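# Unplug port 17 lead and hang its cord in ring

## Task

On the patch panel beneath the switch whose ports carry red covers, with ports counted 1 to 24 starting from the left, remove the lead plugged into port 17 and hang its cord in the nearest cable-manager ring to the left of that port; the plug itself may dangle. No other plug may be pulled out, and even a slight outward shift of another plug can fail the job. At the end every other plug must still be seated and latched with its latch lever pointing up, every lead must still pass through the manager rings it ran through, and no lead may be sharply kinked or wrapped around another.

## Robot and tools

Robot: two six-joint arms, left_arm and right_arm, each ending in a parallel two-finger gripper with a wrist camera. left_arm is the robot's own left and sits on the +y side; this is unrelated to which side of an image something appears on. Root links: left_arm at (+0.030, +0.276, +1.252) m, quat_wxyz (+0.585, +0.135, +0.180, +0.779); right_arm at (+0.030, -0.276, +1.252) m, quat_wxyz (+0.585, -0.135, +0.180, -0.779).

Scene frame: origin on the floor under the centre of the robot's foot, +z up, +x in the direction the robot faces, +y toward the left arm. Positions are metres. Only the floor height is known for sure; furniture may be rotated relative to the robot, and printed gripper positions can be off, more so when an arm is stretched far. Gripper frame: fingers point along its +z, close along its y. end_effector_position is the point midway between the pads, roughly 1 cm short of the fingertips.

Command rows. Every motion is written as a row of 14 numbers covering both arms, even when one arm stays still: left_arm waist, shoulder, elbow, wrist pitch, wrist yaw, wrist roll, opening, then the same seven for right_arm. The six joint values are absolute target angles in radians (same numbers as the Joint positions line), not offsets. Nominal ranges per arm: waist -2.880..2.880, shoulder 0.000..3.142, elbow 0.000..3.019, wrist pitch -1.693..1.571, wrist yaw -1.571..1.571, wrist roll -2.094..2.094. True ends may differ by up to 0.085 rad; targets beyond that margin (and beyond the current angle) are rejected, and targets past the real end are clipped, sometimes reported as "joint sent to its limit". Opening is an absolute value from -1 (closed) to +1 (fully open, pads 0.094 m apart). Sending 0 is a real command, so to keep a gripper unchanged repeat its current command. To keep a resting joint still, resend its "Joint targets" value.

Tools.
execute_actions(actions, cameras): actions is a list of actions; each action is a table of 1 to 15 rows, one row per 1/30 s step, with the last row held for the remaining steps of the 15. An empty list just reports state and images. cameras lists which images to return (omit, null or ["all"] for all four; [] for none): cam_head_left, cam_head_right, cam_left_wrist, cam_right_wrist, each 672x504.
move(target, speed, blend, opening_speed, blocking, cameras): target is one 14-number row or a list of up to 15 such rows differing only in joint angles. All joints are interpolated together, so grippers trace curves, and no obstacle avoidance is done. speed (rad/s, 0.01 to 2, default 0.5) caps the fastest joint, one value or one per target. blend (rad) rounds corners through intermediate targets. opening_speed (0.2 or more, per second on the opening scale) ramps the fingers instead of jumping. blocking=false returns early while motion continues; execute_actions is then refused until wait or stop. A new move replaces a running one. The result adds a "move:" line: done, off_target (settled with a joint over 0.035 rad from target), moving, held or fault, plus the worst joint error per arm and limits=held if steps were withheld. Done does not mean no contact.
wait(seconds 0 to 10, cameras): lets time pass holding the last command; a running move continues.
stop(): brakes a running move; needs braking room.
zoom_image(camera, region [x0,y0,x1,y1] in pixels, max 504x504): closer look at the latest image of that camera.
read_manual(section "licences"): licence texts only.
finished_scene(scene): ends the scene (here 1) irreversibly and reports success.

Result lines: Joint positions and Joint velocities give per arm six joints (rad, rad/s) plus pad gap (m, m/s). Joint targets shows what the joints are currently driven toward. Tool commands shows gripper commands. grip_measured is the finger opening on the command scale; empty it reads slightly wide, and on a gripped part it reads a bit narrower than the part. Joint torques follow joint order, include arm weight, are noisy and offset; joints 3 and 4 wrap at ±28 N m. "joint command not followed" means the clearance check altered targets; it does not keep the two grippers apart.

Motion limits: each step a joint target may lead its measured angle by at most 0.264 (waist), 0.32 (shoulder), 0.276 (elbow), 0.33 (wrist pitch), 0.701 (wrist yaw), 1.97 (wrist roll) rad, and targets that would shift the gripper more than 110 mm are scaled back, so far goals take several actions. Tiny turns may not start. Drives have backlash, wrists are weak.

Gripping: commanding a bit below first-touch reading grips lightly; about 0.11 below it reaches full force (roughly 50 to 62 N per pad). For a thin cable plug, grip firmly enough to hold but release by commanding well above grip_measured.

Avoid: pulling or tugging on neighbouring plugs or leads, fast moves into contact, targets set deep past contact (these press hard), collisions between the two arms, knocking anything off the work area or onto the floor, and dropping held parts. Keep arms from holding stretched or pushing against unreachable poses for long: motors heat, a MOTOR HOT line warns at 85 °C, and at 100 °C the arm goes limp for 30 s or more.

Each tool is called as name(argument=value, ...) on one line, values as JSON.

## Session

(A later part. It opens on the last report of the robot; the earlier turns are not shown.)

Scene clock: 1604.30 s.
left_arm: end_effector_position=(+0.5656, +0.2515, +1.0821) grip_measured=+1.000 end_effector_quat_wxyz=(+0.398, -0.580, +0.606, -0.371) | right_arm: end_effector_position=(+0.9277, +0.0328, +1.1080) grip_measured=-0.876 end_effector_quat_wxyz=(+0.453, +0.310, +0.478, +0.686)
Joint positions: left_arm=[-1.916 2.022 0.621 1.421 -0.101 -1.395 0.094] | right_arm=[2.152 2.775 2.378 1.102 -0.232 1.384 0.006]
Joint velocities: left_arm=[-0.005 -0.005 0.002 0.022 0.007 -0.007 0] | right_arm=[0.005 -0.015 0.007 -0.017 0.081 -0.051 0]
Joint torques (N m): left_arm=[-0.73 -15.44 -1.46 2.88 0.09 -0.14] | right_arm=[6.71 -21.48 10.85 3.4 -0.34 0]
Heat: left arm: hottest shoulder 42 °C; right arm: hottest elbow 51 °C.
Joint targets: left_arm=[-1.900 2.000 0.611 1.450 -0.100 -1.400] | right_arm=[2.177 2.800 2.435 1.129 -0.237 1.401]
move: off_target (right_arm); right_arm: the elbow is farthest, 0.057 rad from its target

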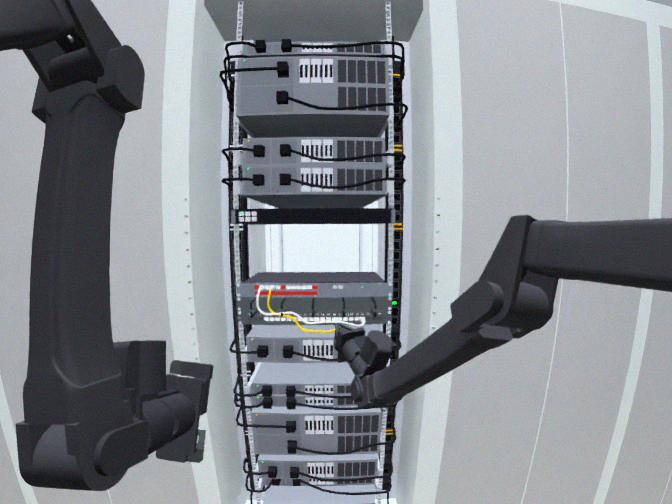

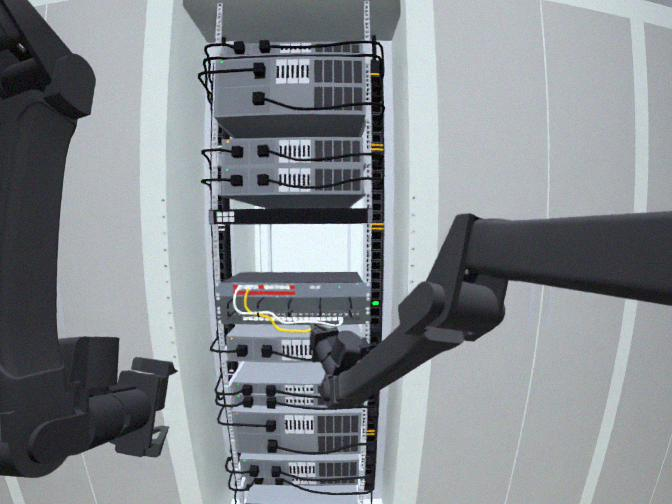

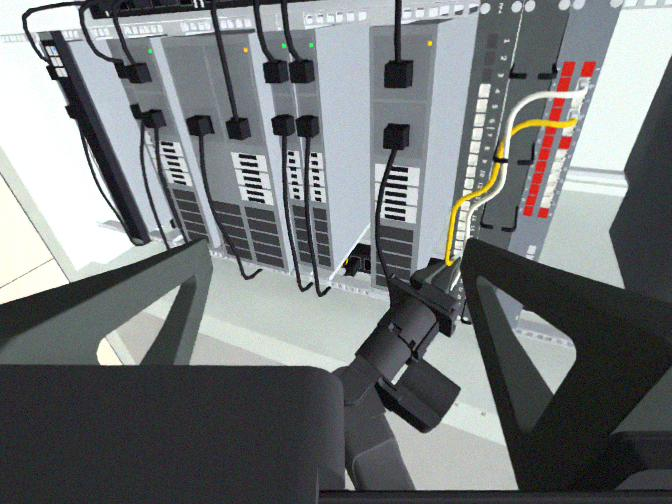

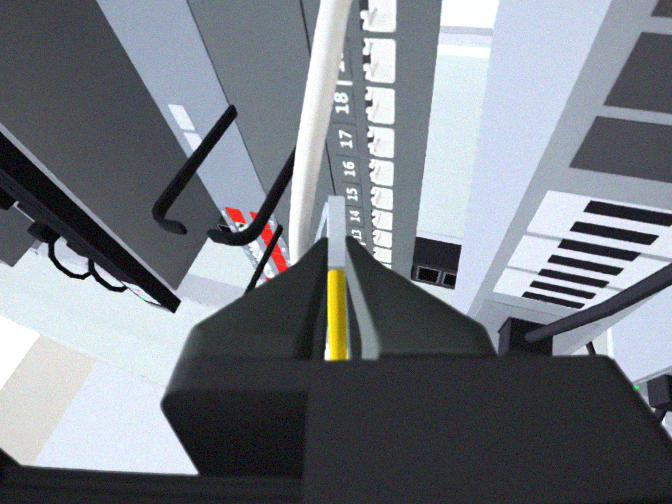

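move(target=[-1.9,2.0,0.611,1.45,-0.1,-1.4,1,2.182,2.835,2.512,1.10,-0.234,1.40,-0.95], speed=0.15)

zoom_image(camera="cam_right_wrist", region=[168, 0, 504, 336])

zoom_image(camera="cam_head_left", region=[300, 290, 370, 340])

Scene clock: 1614.23 s.
left_arm: end_effector_position=(+0.5656, +0.2515, +1.0821) grip_measured=+1.000 end_effector_quat_wxyz=(+0.398, -0.580, +0.606, -0.371) | right_arm: end_effector_position=(+0.9308, +0.0342, +1.1116) grip_measured=-0.876 end_effector_quat_wxyz=(+0.462, +0.302, +0.467, +0.691)
Joint positions: left_arm=[-1.916 2.022 0.621 1.421 -0.101 -1.395 0.094] | right_arm=[2.154 2.813 2.452 1.102 -0.232 1.384 0.006]
Joint velocities: left_arm=[0.005 -0.015 0.002 -0.017 -0.037 -0.022 0] | right_arm=[-0.005 -0.015 -0.002 0.012 0.022 -0.007 -0.001]
Joint torques (N m): left_arm=[-0.73 -15.62 -1.33 2.8 0.1 -0.17] | right_arm=[7.65 -21.19 11.45 1.78 -0.19 0.04]
Heat: left arm: hottest shoulder 42 °C; right arm: hottest elbow 51 °C.
Joint targets: left_arm=[-1.900 2.000 0.611 1.450 -0.100 -1.400] | right_arm=[2.182 2.836 2.512 1.100 -0.234 1.399]
move: off_target (right_arm); right_arm: the elbow is farthest, 0.060 rad from its target

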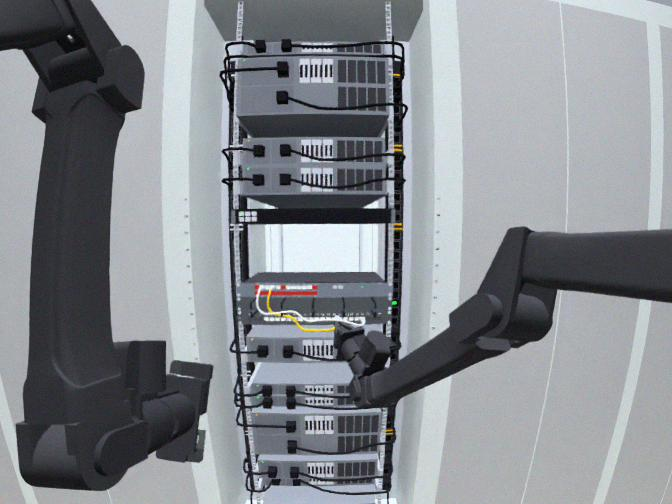

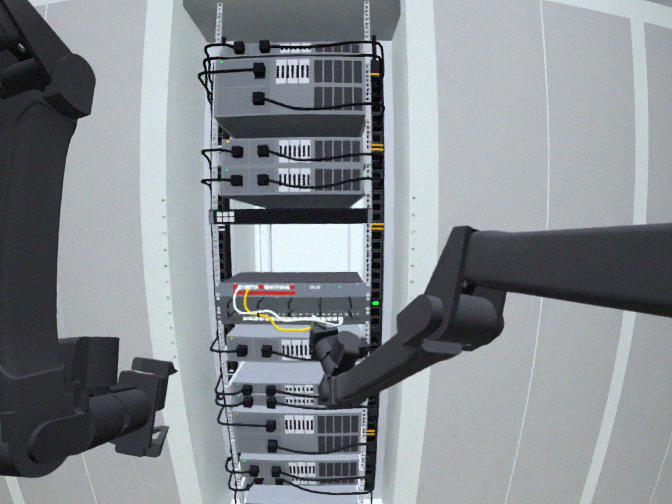

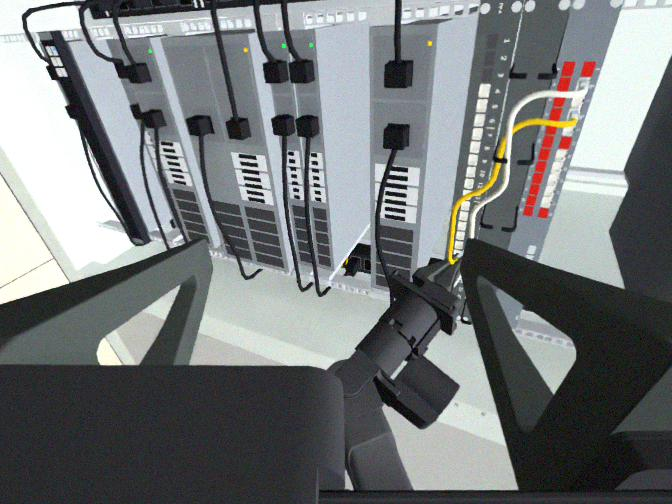

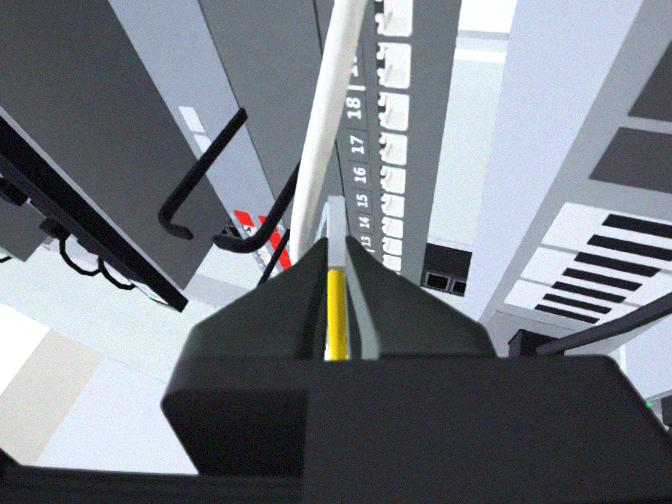

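Scaled by 1.500 from the camera's 672x504 image, which has a finer 960x720 frame.

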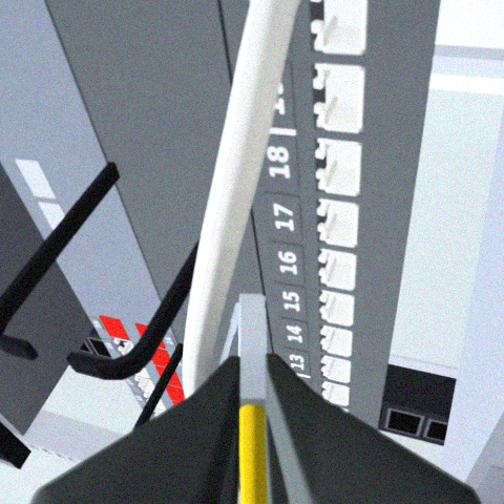

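Scaled by 7.200 from the camera's 672x504 image, which has a finer 960x720 frame.

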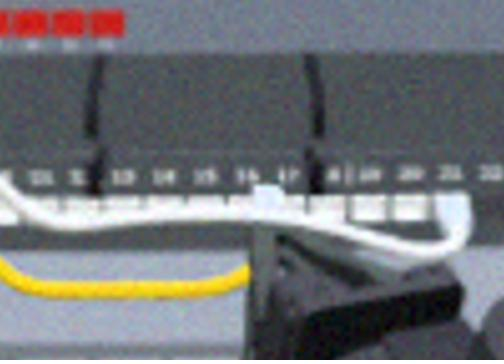

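move(target=[-1.9,2.0,0.611,1.45,-0.1,-1.4,1,2.182,2.835,2.512,1.29,-0.234,1.42,-0.95], speed=0.1)

zoom_image(camera="cam_right_wrist", region=[168, 0, 504, 336])

zoom_image(camera="cam_head_left", region=[265, 280, 400, 370])

zoom_image(camera="cam_left_wrist", region=[380, 120, 540, 320])

Scene clock: 1757.53 s.
left_arm: end_effector_position=(+0.5656, +0.2515, +1.0821) grip_measured=+1.000 end_effector_quat_wxyz=(+0.398, -0.580, +0.606, -0.371) | right_arm: end_effector_position=(+0.9141, +0.0284, +1.1406) grip_measured=-0.876 end_effector_quat_wxyz=(+0.491, +0.273, +0.412, +0.718)
Joint positions: left_arm=[-1.916 2.022 0.621 1.421 -0.101 -1.395 0.094] | right_arm=[2.16 2.821 2.453 1.258 -0.232 1.404 0.006]
Joint velocities: left_arm=[-0.005 -0.005 -0.002 0.002 0.022 -0.007 0] | right_arm=[-0.005 -0.005 0.002 -0.002 -0.007 -0.095 0.001]
Joint torques (N m): left_arm=[-0.62 -15.74 -1.25 2.85 0.08 -0.18] | right_arm=[6.95 -22.18 11.08 3.18 -0.2 0.08]
Heat: left arm: hottest shoulder 42 °C; right arm: hottest elbow 53 °C.
Joint targets: left_arm=[-1.900 2.000 0.611 1.450 -0.100 -1.400] | right_arm=[2.182 2.834 2.513 1.291 -0.234 1.421]
move: off_target (right_arm); right_arm: the elbow is farthest, 0.059 rad from its target

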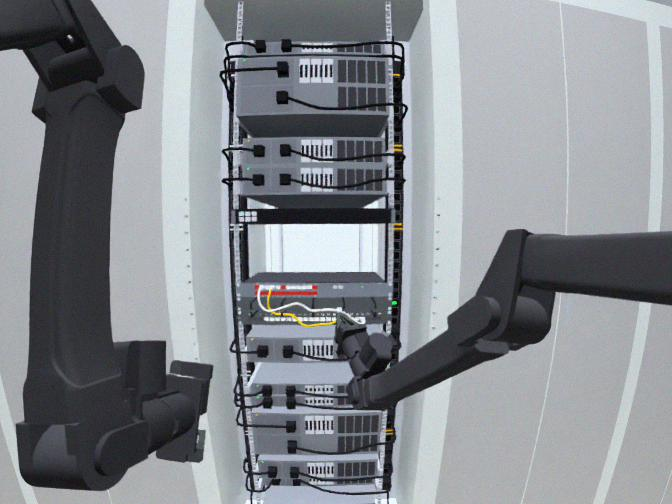

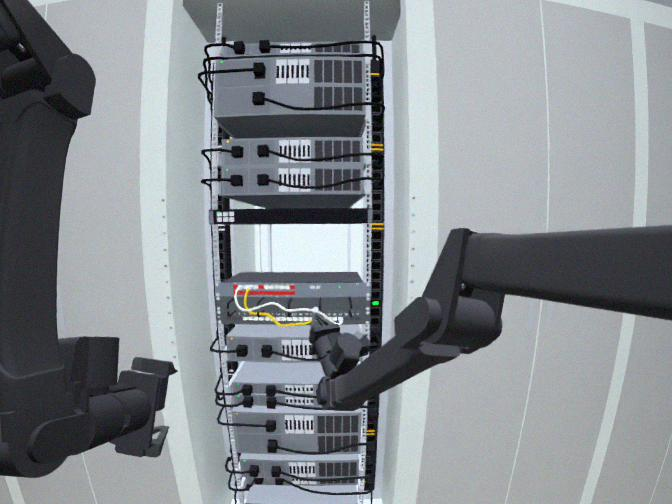

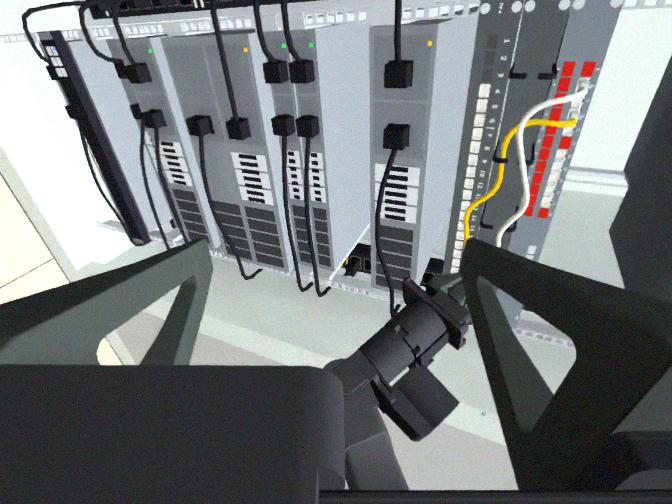

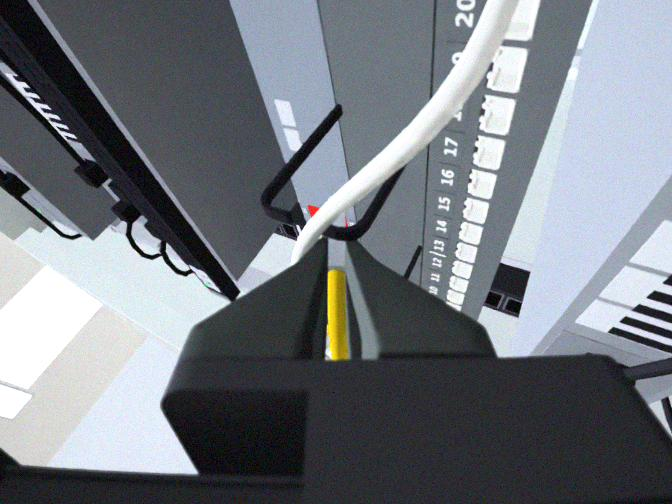

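Scaled by 1.500 from the camera's 672x504 image, which has a finer 960x720 frame.

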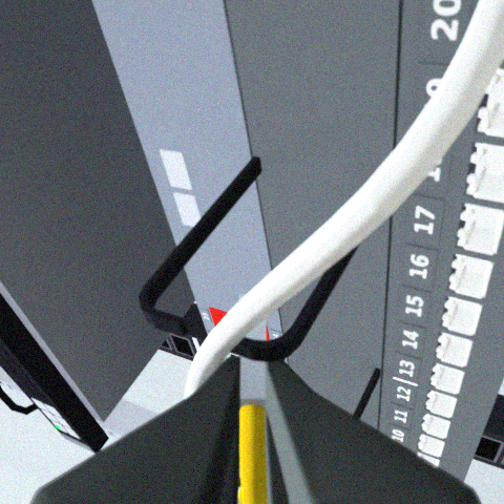

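Scaled by 3.733 from the camera's 672x504 image, which has a finer 960x720 frame.

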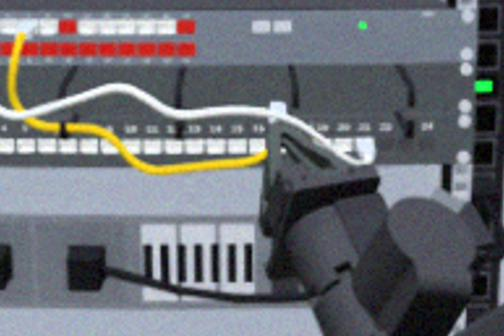

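Scaled by 2.520 from the camera's 672x504 image, which has a finer 960x720 frame.

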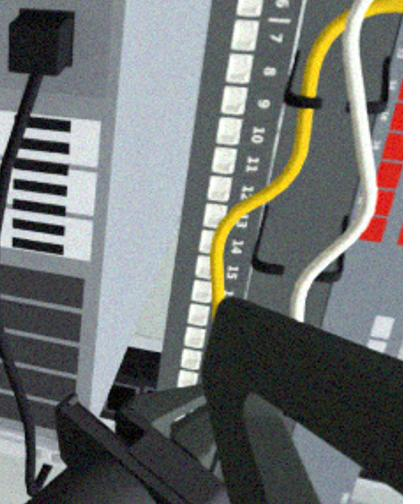

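move(target=[-1.99,2.0,1.40,0.755,0.06,-1.37,0,2.182,2.835,2.512,1.29,-0.234,1.42,-0.95], speed=0.4)

zoom_image(camera="cam_left_wrist", region=[168, 0, 672, 504])

zoom_image(camera="cam_head_left", region=[230, 270, 400, 370])

Scene clock: 1815.43 s.
left_arm: end_effector_position=(+0.8424, +0.1814, +1.1405) grip_measured=+0.003 end_effector_quat_wxyz=(-0.373, +0.515, -0.619, +0.460) | right_arm: end_effector_position=(+0.9141, +0.0284, +1.1406) grip_measured=-0.876 end_effector_quat_wxyz=(+0.491, +0.273, +0.412, +0.718)
Joint positions: left_arm=[-1.97 2.022 1.355 0.773 0.057 -1.386 0.047] | right_arm=[2.16 2.821 2.453 1.258 -0.232 1.404 0.006]
Joint velocities: left_arm=[-0.005 -0.005 -0.002 -0.007 0.022 -0.007 0.001] | right_arm=[-0.005 -0.015 0.017 0.007 -0.022 -0.095 0]
Joint torques (N m): left_arm=[-4.95 -23.88 8.65 1.28 0.26 0.07] | right_arm=[6.77 -22.36 11.14 3.22 -0.21 0.07]
Heat: left arm: hottest shoulder 42 °C; right arm: hottest elbow 54 °C.
Joint targets: left_arm=[-1.989 2.000 1.389 0.756 0.060 -1.370] | right_arm=[2.182 2.835 2.512 1.290 -0.234 1.419]
move: off_target (left_arm, right_arm); left_arm: the elbow is farthest, 0.045 rad from its target; right_arm: the elbow is farthest, 0.059 rad from its target

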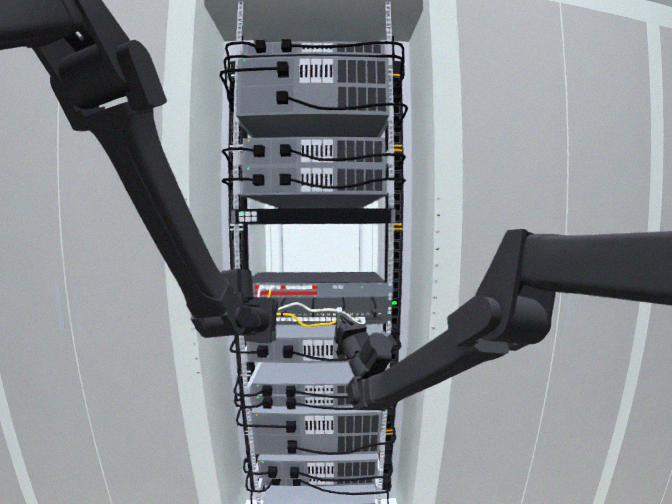

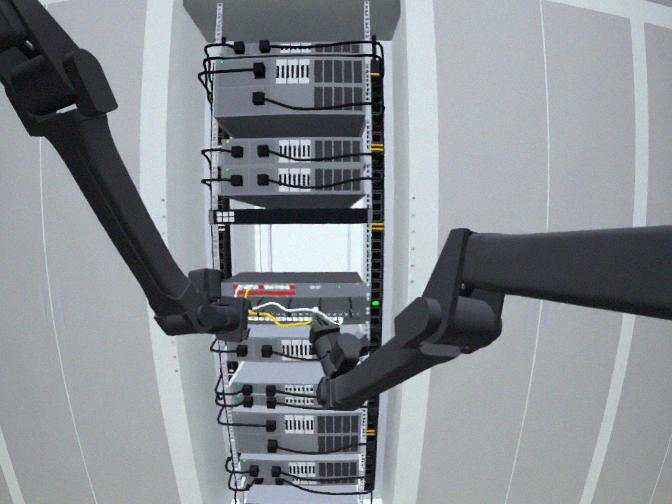

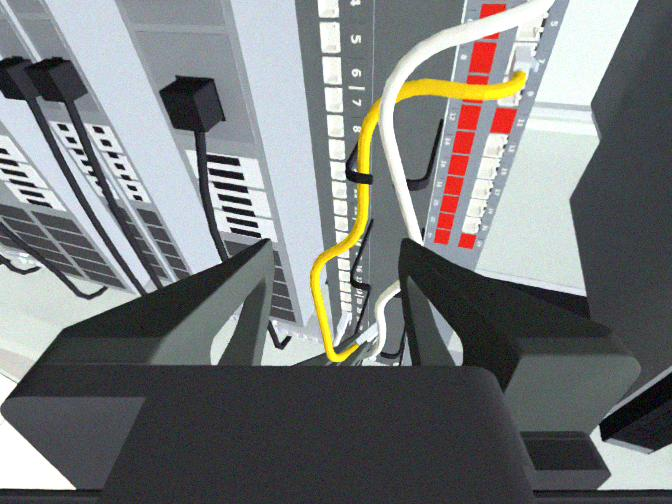

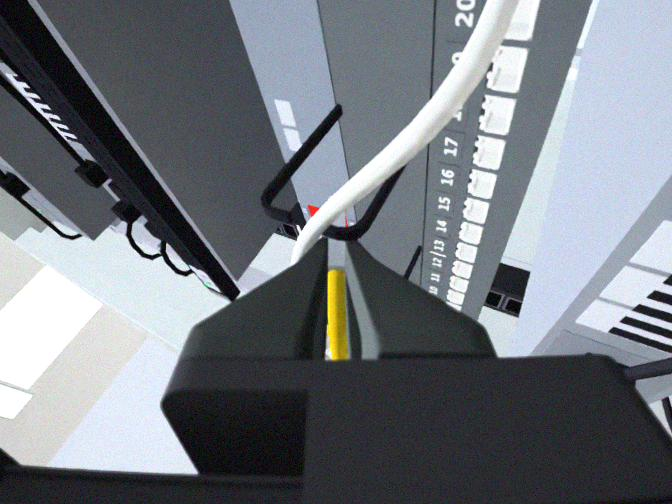

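Scaled by 1.000.

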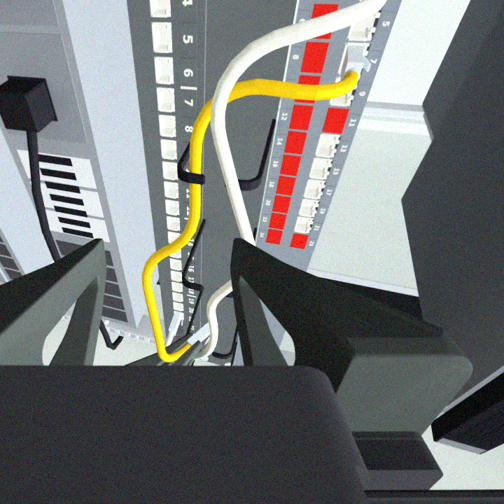

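Scaled by 2.965 from the camera's 672x504 image, which has a finer 960x720 frame.

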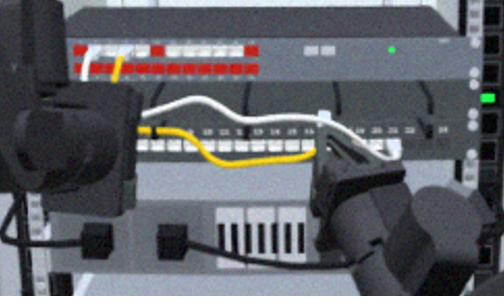

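move(target=[-2.012,1.965,1.37,0.80,0.055,-1.37,-0.5,2.182,2.835,2.512,1.29,-0.234,1.42,-0.95], speed=0.2)

zoom_image(camera="cam_left_wrist", region=[250, 50, 500, 300])

Scene clock: 1853.20 s.
left_arm: end_effector_position=(+0.8470, +0.1646, +1.1665) grip_measured=-0.497 end_effector_quat_wxyz=(-0.376, +0.504, -0.615, +0.476) | right_arm: end_effector_position=(+0.9141, +0.0284, +1.1406) grip_measured=-0.876 end_effector_quat_wxyz=(+0.491, +0.273, +0.412, +0.718)
Joint positions: left_arm=[-1.996 1.991 1.355 0.771 0.057 -1.384 0.024] | right_arm=[2.16 2.821 2.453 1.258 -0.232 1.404 0.006]
Joint velocities: left_arm=[0.005 -0.005 -0.002 -0.012 0.022 0.022 0.001] | right_arm=[-0.015 -0.015 -0.027 -0.012 -0.022 0.007 0.001]
Joint torques (N m): left_arm=[-4.95 -24.23 7.24 2.91 0.06 0.01] | right_arm=[7 -21.83 11.15 3.34 -0.18 0.08]
Heat: left arm: hottest shoulder 41 °C; right arm: hottest elbow 54 °C.
Joint targets: left_arm=[-2.013 1.965 1.370 0.799 0.055 -1.369] | right_arm=[2.182 2.835 2.512 1.290 -0.234 1.420]
move: off_target (right_arm); right_arm: the elbow is farthest, 0.059 rad from its target

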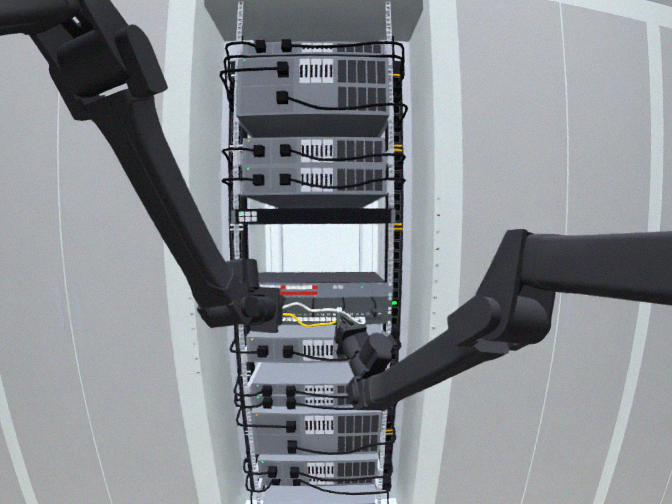

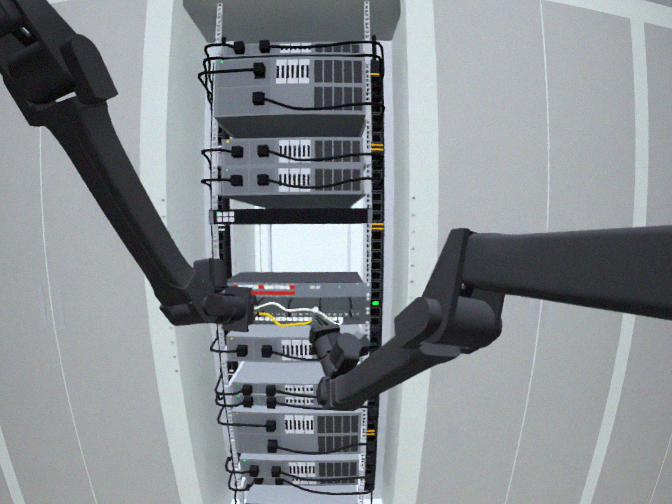

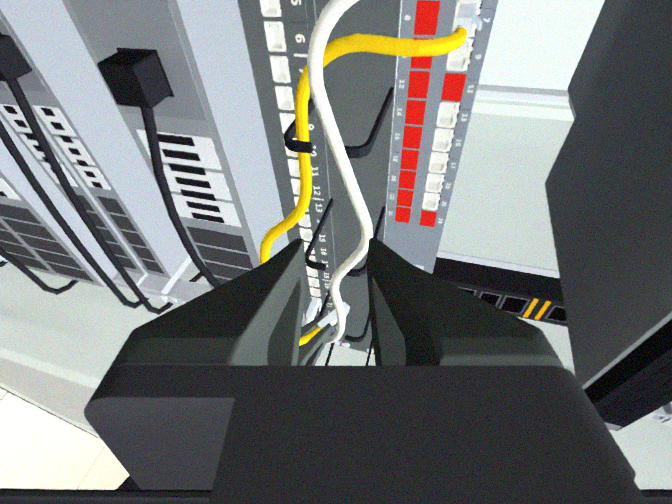

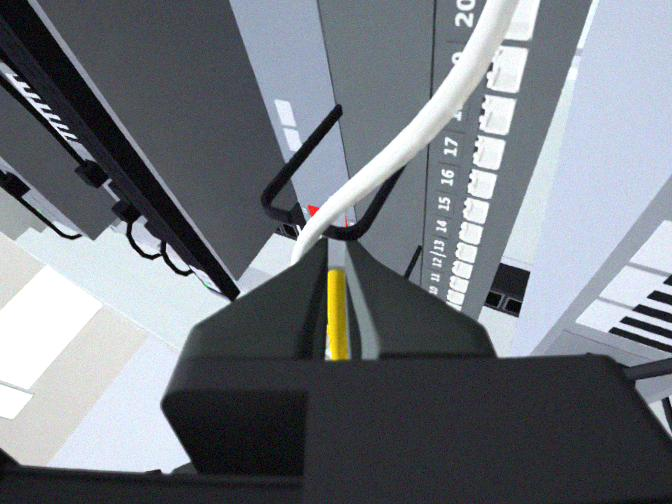

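Scaled by 2.016 from the camera's 672x504 image, which has a finer 960x720 frame.

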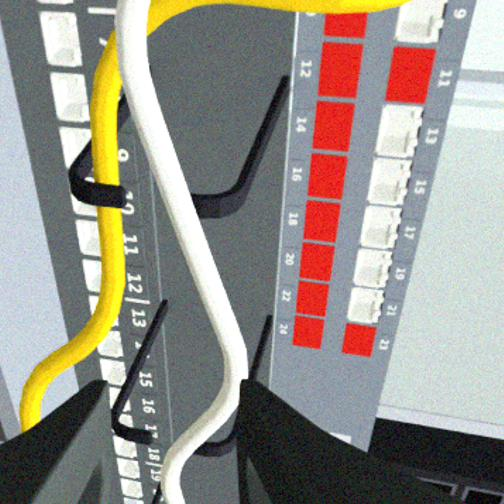

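move(target=[-2.015,2.102,1.57,0.70,0.052,-1.37,-0.5,2.182,2.835,2.512,1.29,-0.234,1.42,-0.95], speed=0.15)

zoom_image(camera="cam_left_wrist", region=[250, 50, 500, 300])

Scene clock: 1870.67 s.
left_arm: end_effector_position=(+0.8906, +0.1586, +1.1560) grip_measured=-0.497 end_effector_quat_wxyz=(-0.384, +0.502, -0.609, +0.480) | right_arm: end_effector_position=(+0.9141, +0.0284, +1.1406) grip_measured=-0.876 end_effector_quat_wxyz=(+0.491, +0.273, +0.412, +0.718)
Joint positions: left_arm=[-1.996 2.085 1.525 0.717 0.054 -1.384 0.024] | right_arm=[2.16 2.821 2.453 1.258 -0.232 1.404 0.006]
Joint velocities: left_arm=[-0.015 0.015 -0.017 0.002 -0.051 -0.022 -0.001] | right_arm=[0.005 -0.005 -0.002 0.002 -0.037 -0.037 0.001]
Joint torques (N m): left_arm=[-5.6 -21.36 10.36 1.26 0.04 0.01] | right_arm=[7.41 -21.66 11.18 3.28 -0.17 0.03]
Heat: left arm: hottest shoulder 44 °C; right arm: hottest elbow 54 °C.
Joint targets: left_arm=[-2.015 2.102 1.570 0.700 0.051 -1.370] | right_arm=[2.182 2.835 2.512 1.290 -0.234 1.420]
move: off_target (left_arm, right_arm); left_arm: the elbow is farthest, 0.045 rad from its target; right_arm: the elbow is farthest, 0.059 rad from its target

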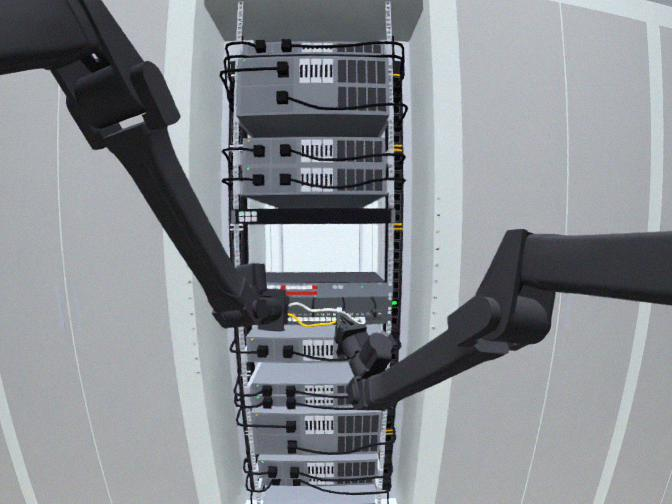

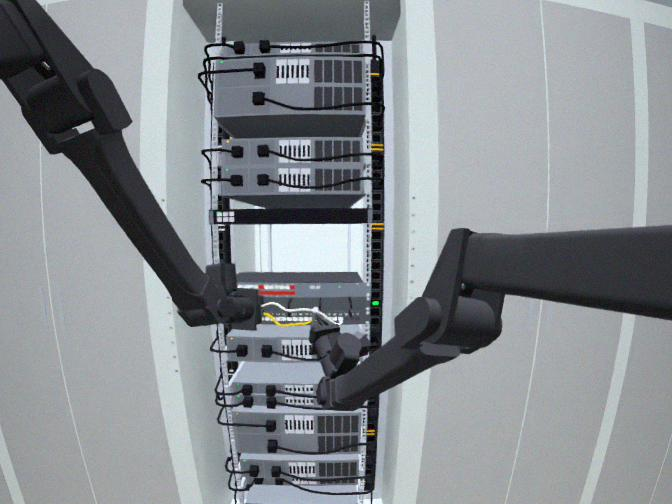

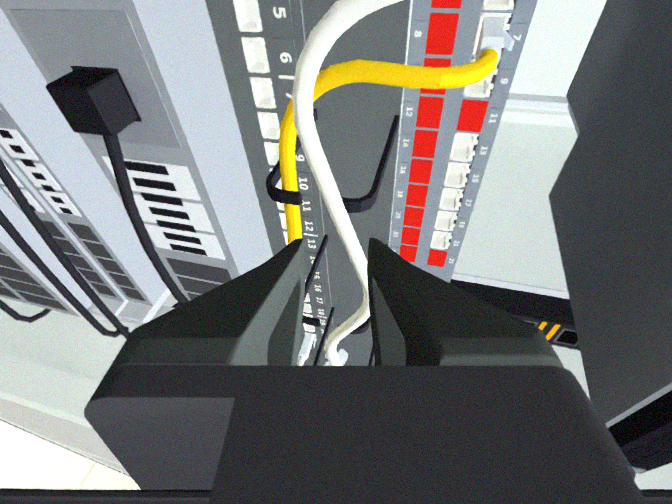

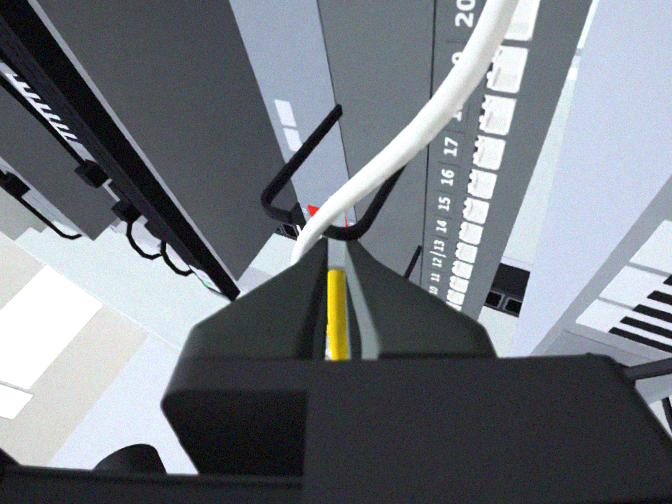

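Scaled by 2.016 from the camera's 672x504 image, which has a finer 960x720 frame.

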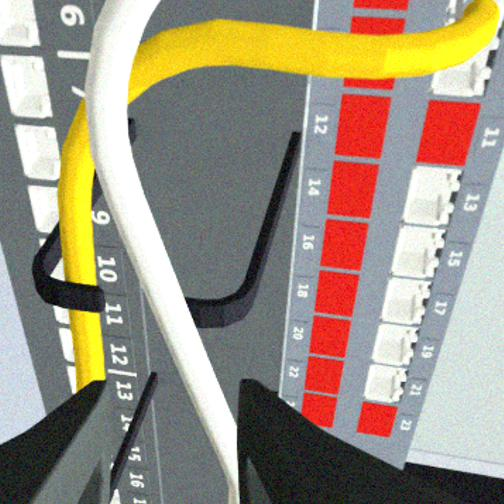

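move(target=[-2.015,2.105,1.60,0.70,0.052,-1.37,-0.95,2.182,2.835,2.512,1.29,-0.234,1.42,-0.95], opening_speed=0.4)

zoom_image(camera="cam_left_wrist", region=[250, 100, 450, 300])

Scene clock: 1882.07 s.
left_arm: end_effector_position=(+0.8987, +0.1586, +1.1608) grip_measured=-0.921 end_effector_quat_wxyz=(-0.389, +0.499, -0.605, +0.484) | right_arm: end_effector_position=(+0.9141, +0.0284, +1.1406) grip_measured=-0.876 end_effector_quat_wxyz=(+0.491, +0.273, +0.412, +0.718)
Joint positions: left_arm=[-1.996 2.092 1.551 0.714 0.054 -1.384 0.004] | right_arm=[2.16 2.821 2.453 1.258 -0.232 1.404 0.006]
Joint velocities: left_arm=[-0.015 -0.005 0.007 0.007 -0.022 -0.051 -0.001] | right_arm=[-0.005 0.005 0.012 -0.007 0.022 0.066 0]
Joint torques (N m): left_arm=[-5.13 -22.83 10.7 1.31 0.04 0.04] | right_arm=[7.41 -22.12 11.07 3.38 -0.18 0.02]
Heat: left arm: hottest shoulder 46 °C; right arm: hottest elbow 54 °C.
Joint targets: left_arm=[-2.015 2.105 1.599 0.700 0.052 -1.370] | right_arm=[2.182 2.835 2.512 1.290 -0.234 1.420]
move: off_target (left_arm, right_arm); left_arm: the elbow is farthest, 0.049 rad from its target; right_arm: the elbow is farthest, 0.059 rad from its target

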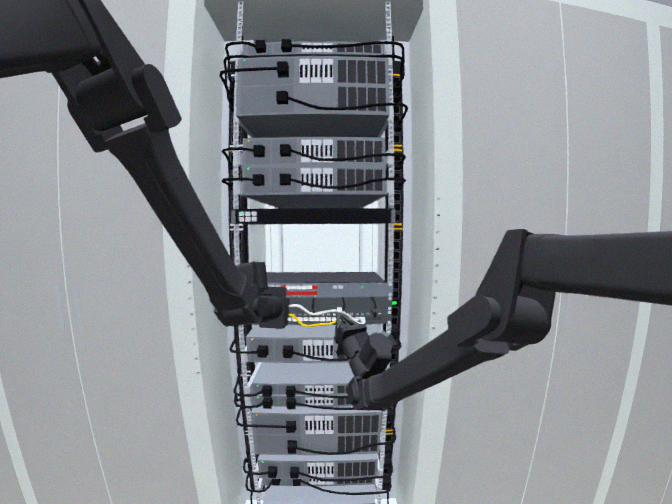

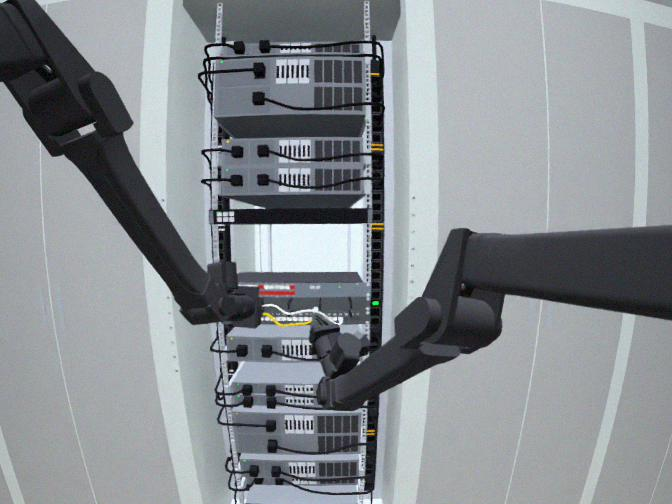

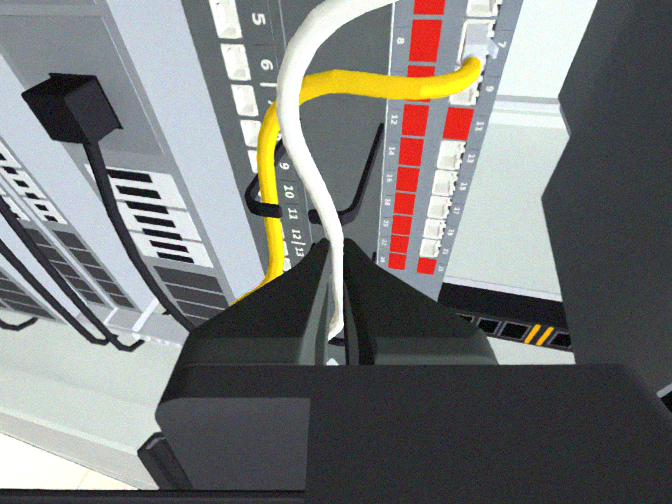

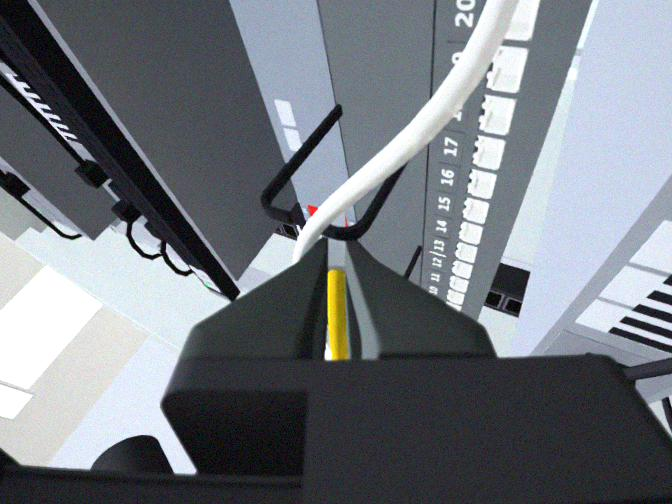

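Scaled by 2.520 from the camera's 672x504 image, which has a finer 960x720 frame.

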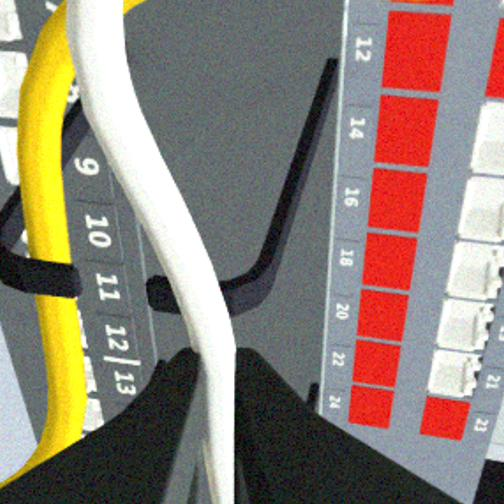

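move(target=[-2.035,1.922,1.39,0.735,0.04,-1.37,-0.95,2.182,2.835,2.512,1.29,-0.234,1.42,-0.95], speed=0.15)

zoom_image(camera="cam_head_left", region=[230, 270, 400, 370])

zoom_image(camera="cam_left_wrist", region=[168, 0, 504, 336])

Scene clock: 1902.37 s.
left_arm: end_effector_position=(+0.8631, +0.1518, +1.1947) grip_measured=-0.925 end_effector_quat_wxyz=(-0.376, +0.501, -0.612, +0.482) | right_arm: end_effector_position=(+0.9134, +0.0295, +1.1416) grip_measured=-0.876 end_effector_quat_wxyz=(+0.491, +0.272, +0.410, +0.718)
Joint positions: left_arm=[-2.019 1.963 1.396 0.714 0.043 -1.384 0.004] | right_arm=[2.161 2.821 2.453 1.261 -0.232 1.404 0.006]
Joint velocities: left_arm=[-0.005 0.005 -0.002 -0.007 -0.022 0.037 -0.001] | right_arm=[-0.015 -0.005 0.017 0.022 -0.022 -0.081 0]
Joint torques (N m): left_arm=[-4.66 -25.76 6.08 2.73 0 0.01] | right_arm=[6.65 -21.6 10.99 3.12 -0.18 0.1]
Heat: left arm: hottest shoulder 45 °C; right arm: hottest elbow 54 °C.
Joint targets: left_arm=[-2.034 1.922 1.391 0.735 0.039 -1.370] | right_arm=[2.182 2.835 2.512 1.290 -0.234 1.420]
move: off_target (left_arm, right_arm); left_arm: the shoulder is farthest, 0.041 rad from its target; right_arm: the elbow is farthest, 0.059 rad from its target

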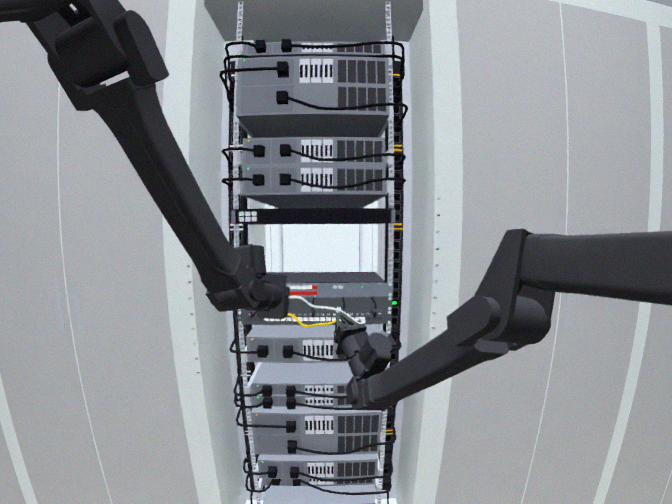

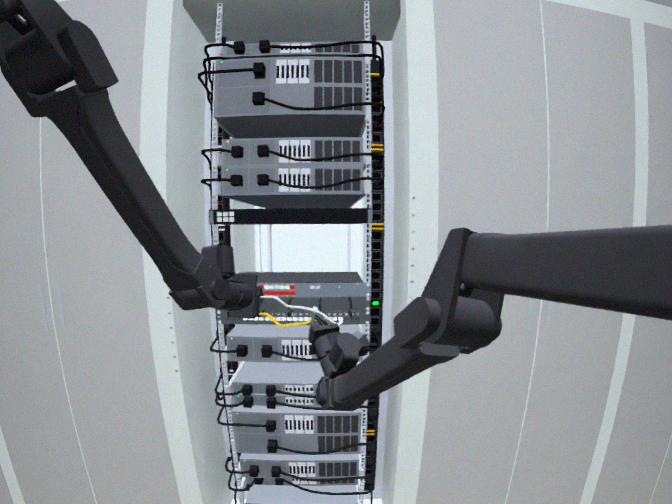

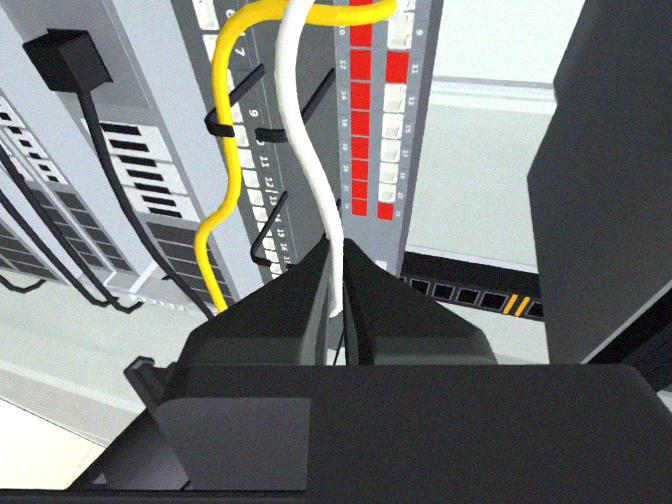

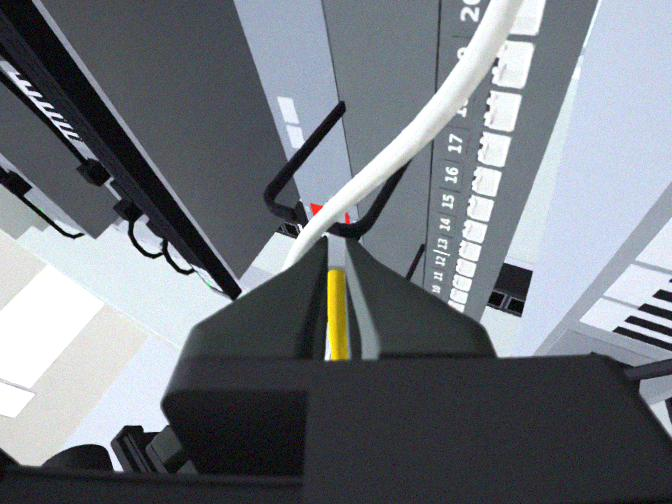

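Scaled by 2.965 from the camera's 672x504 image, which has a finer 960x720 frame.

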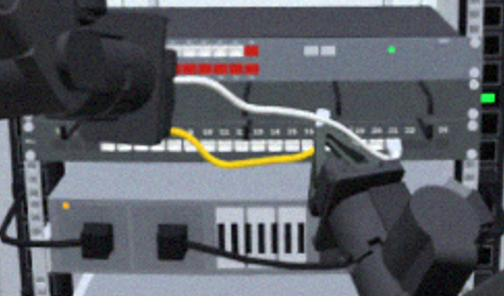

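Scaled by 1.500 from the camera's 672x504 image, which has a finer 960x720 frame.

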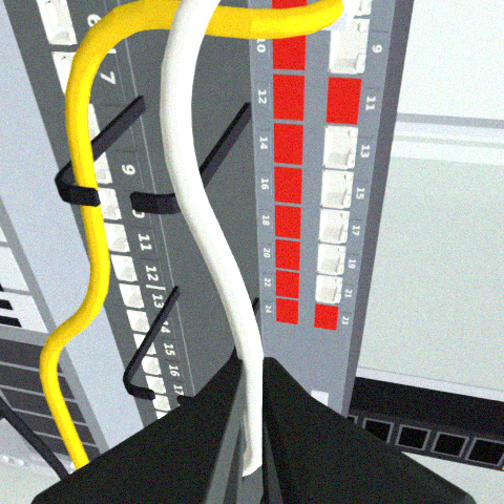

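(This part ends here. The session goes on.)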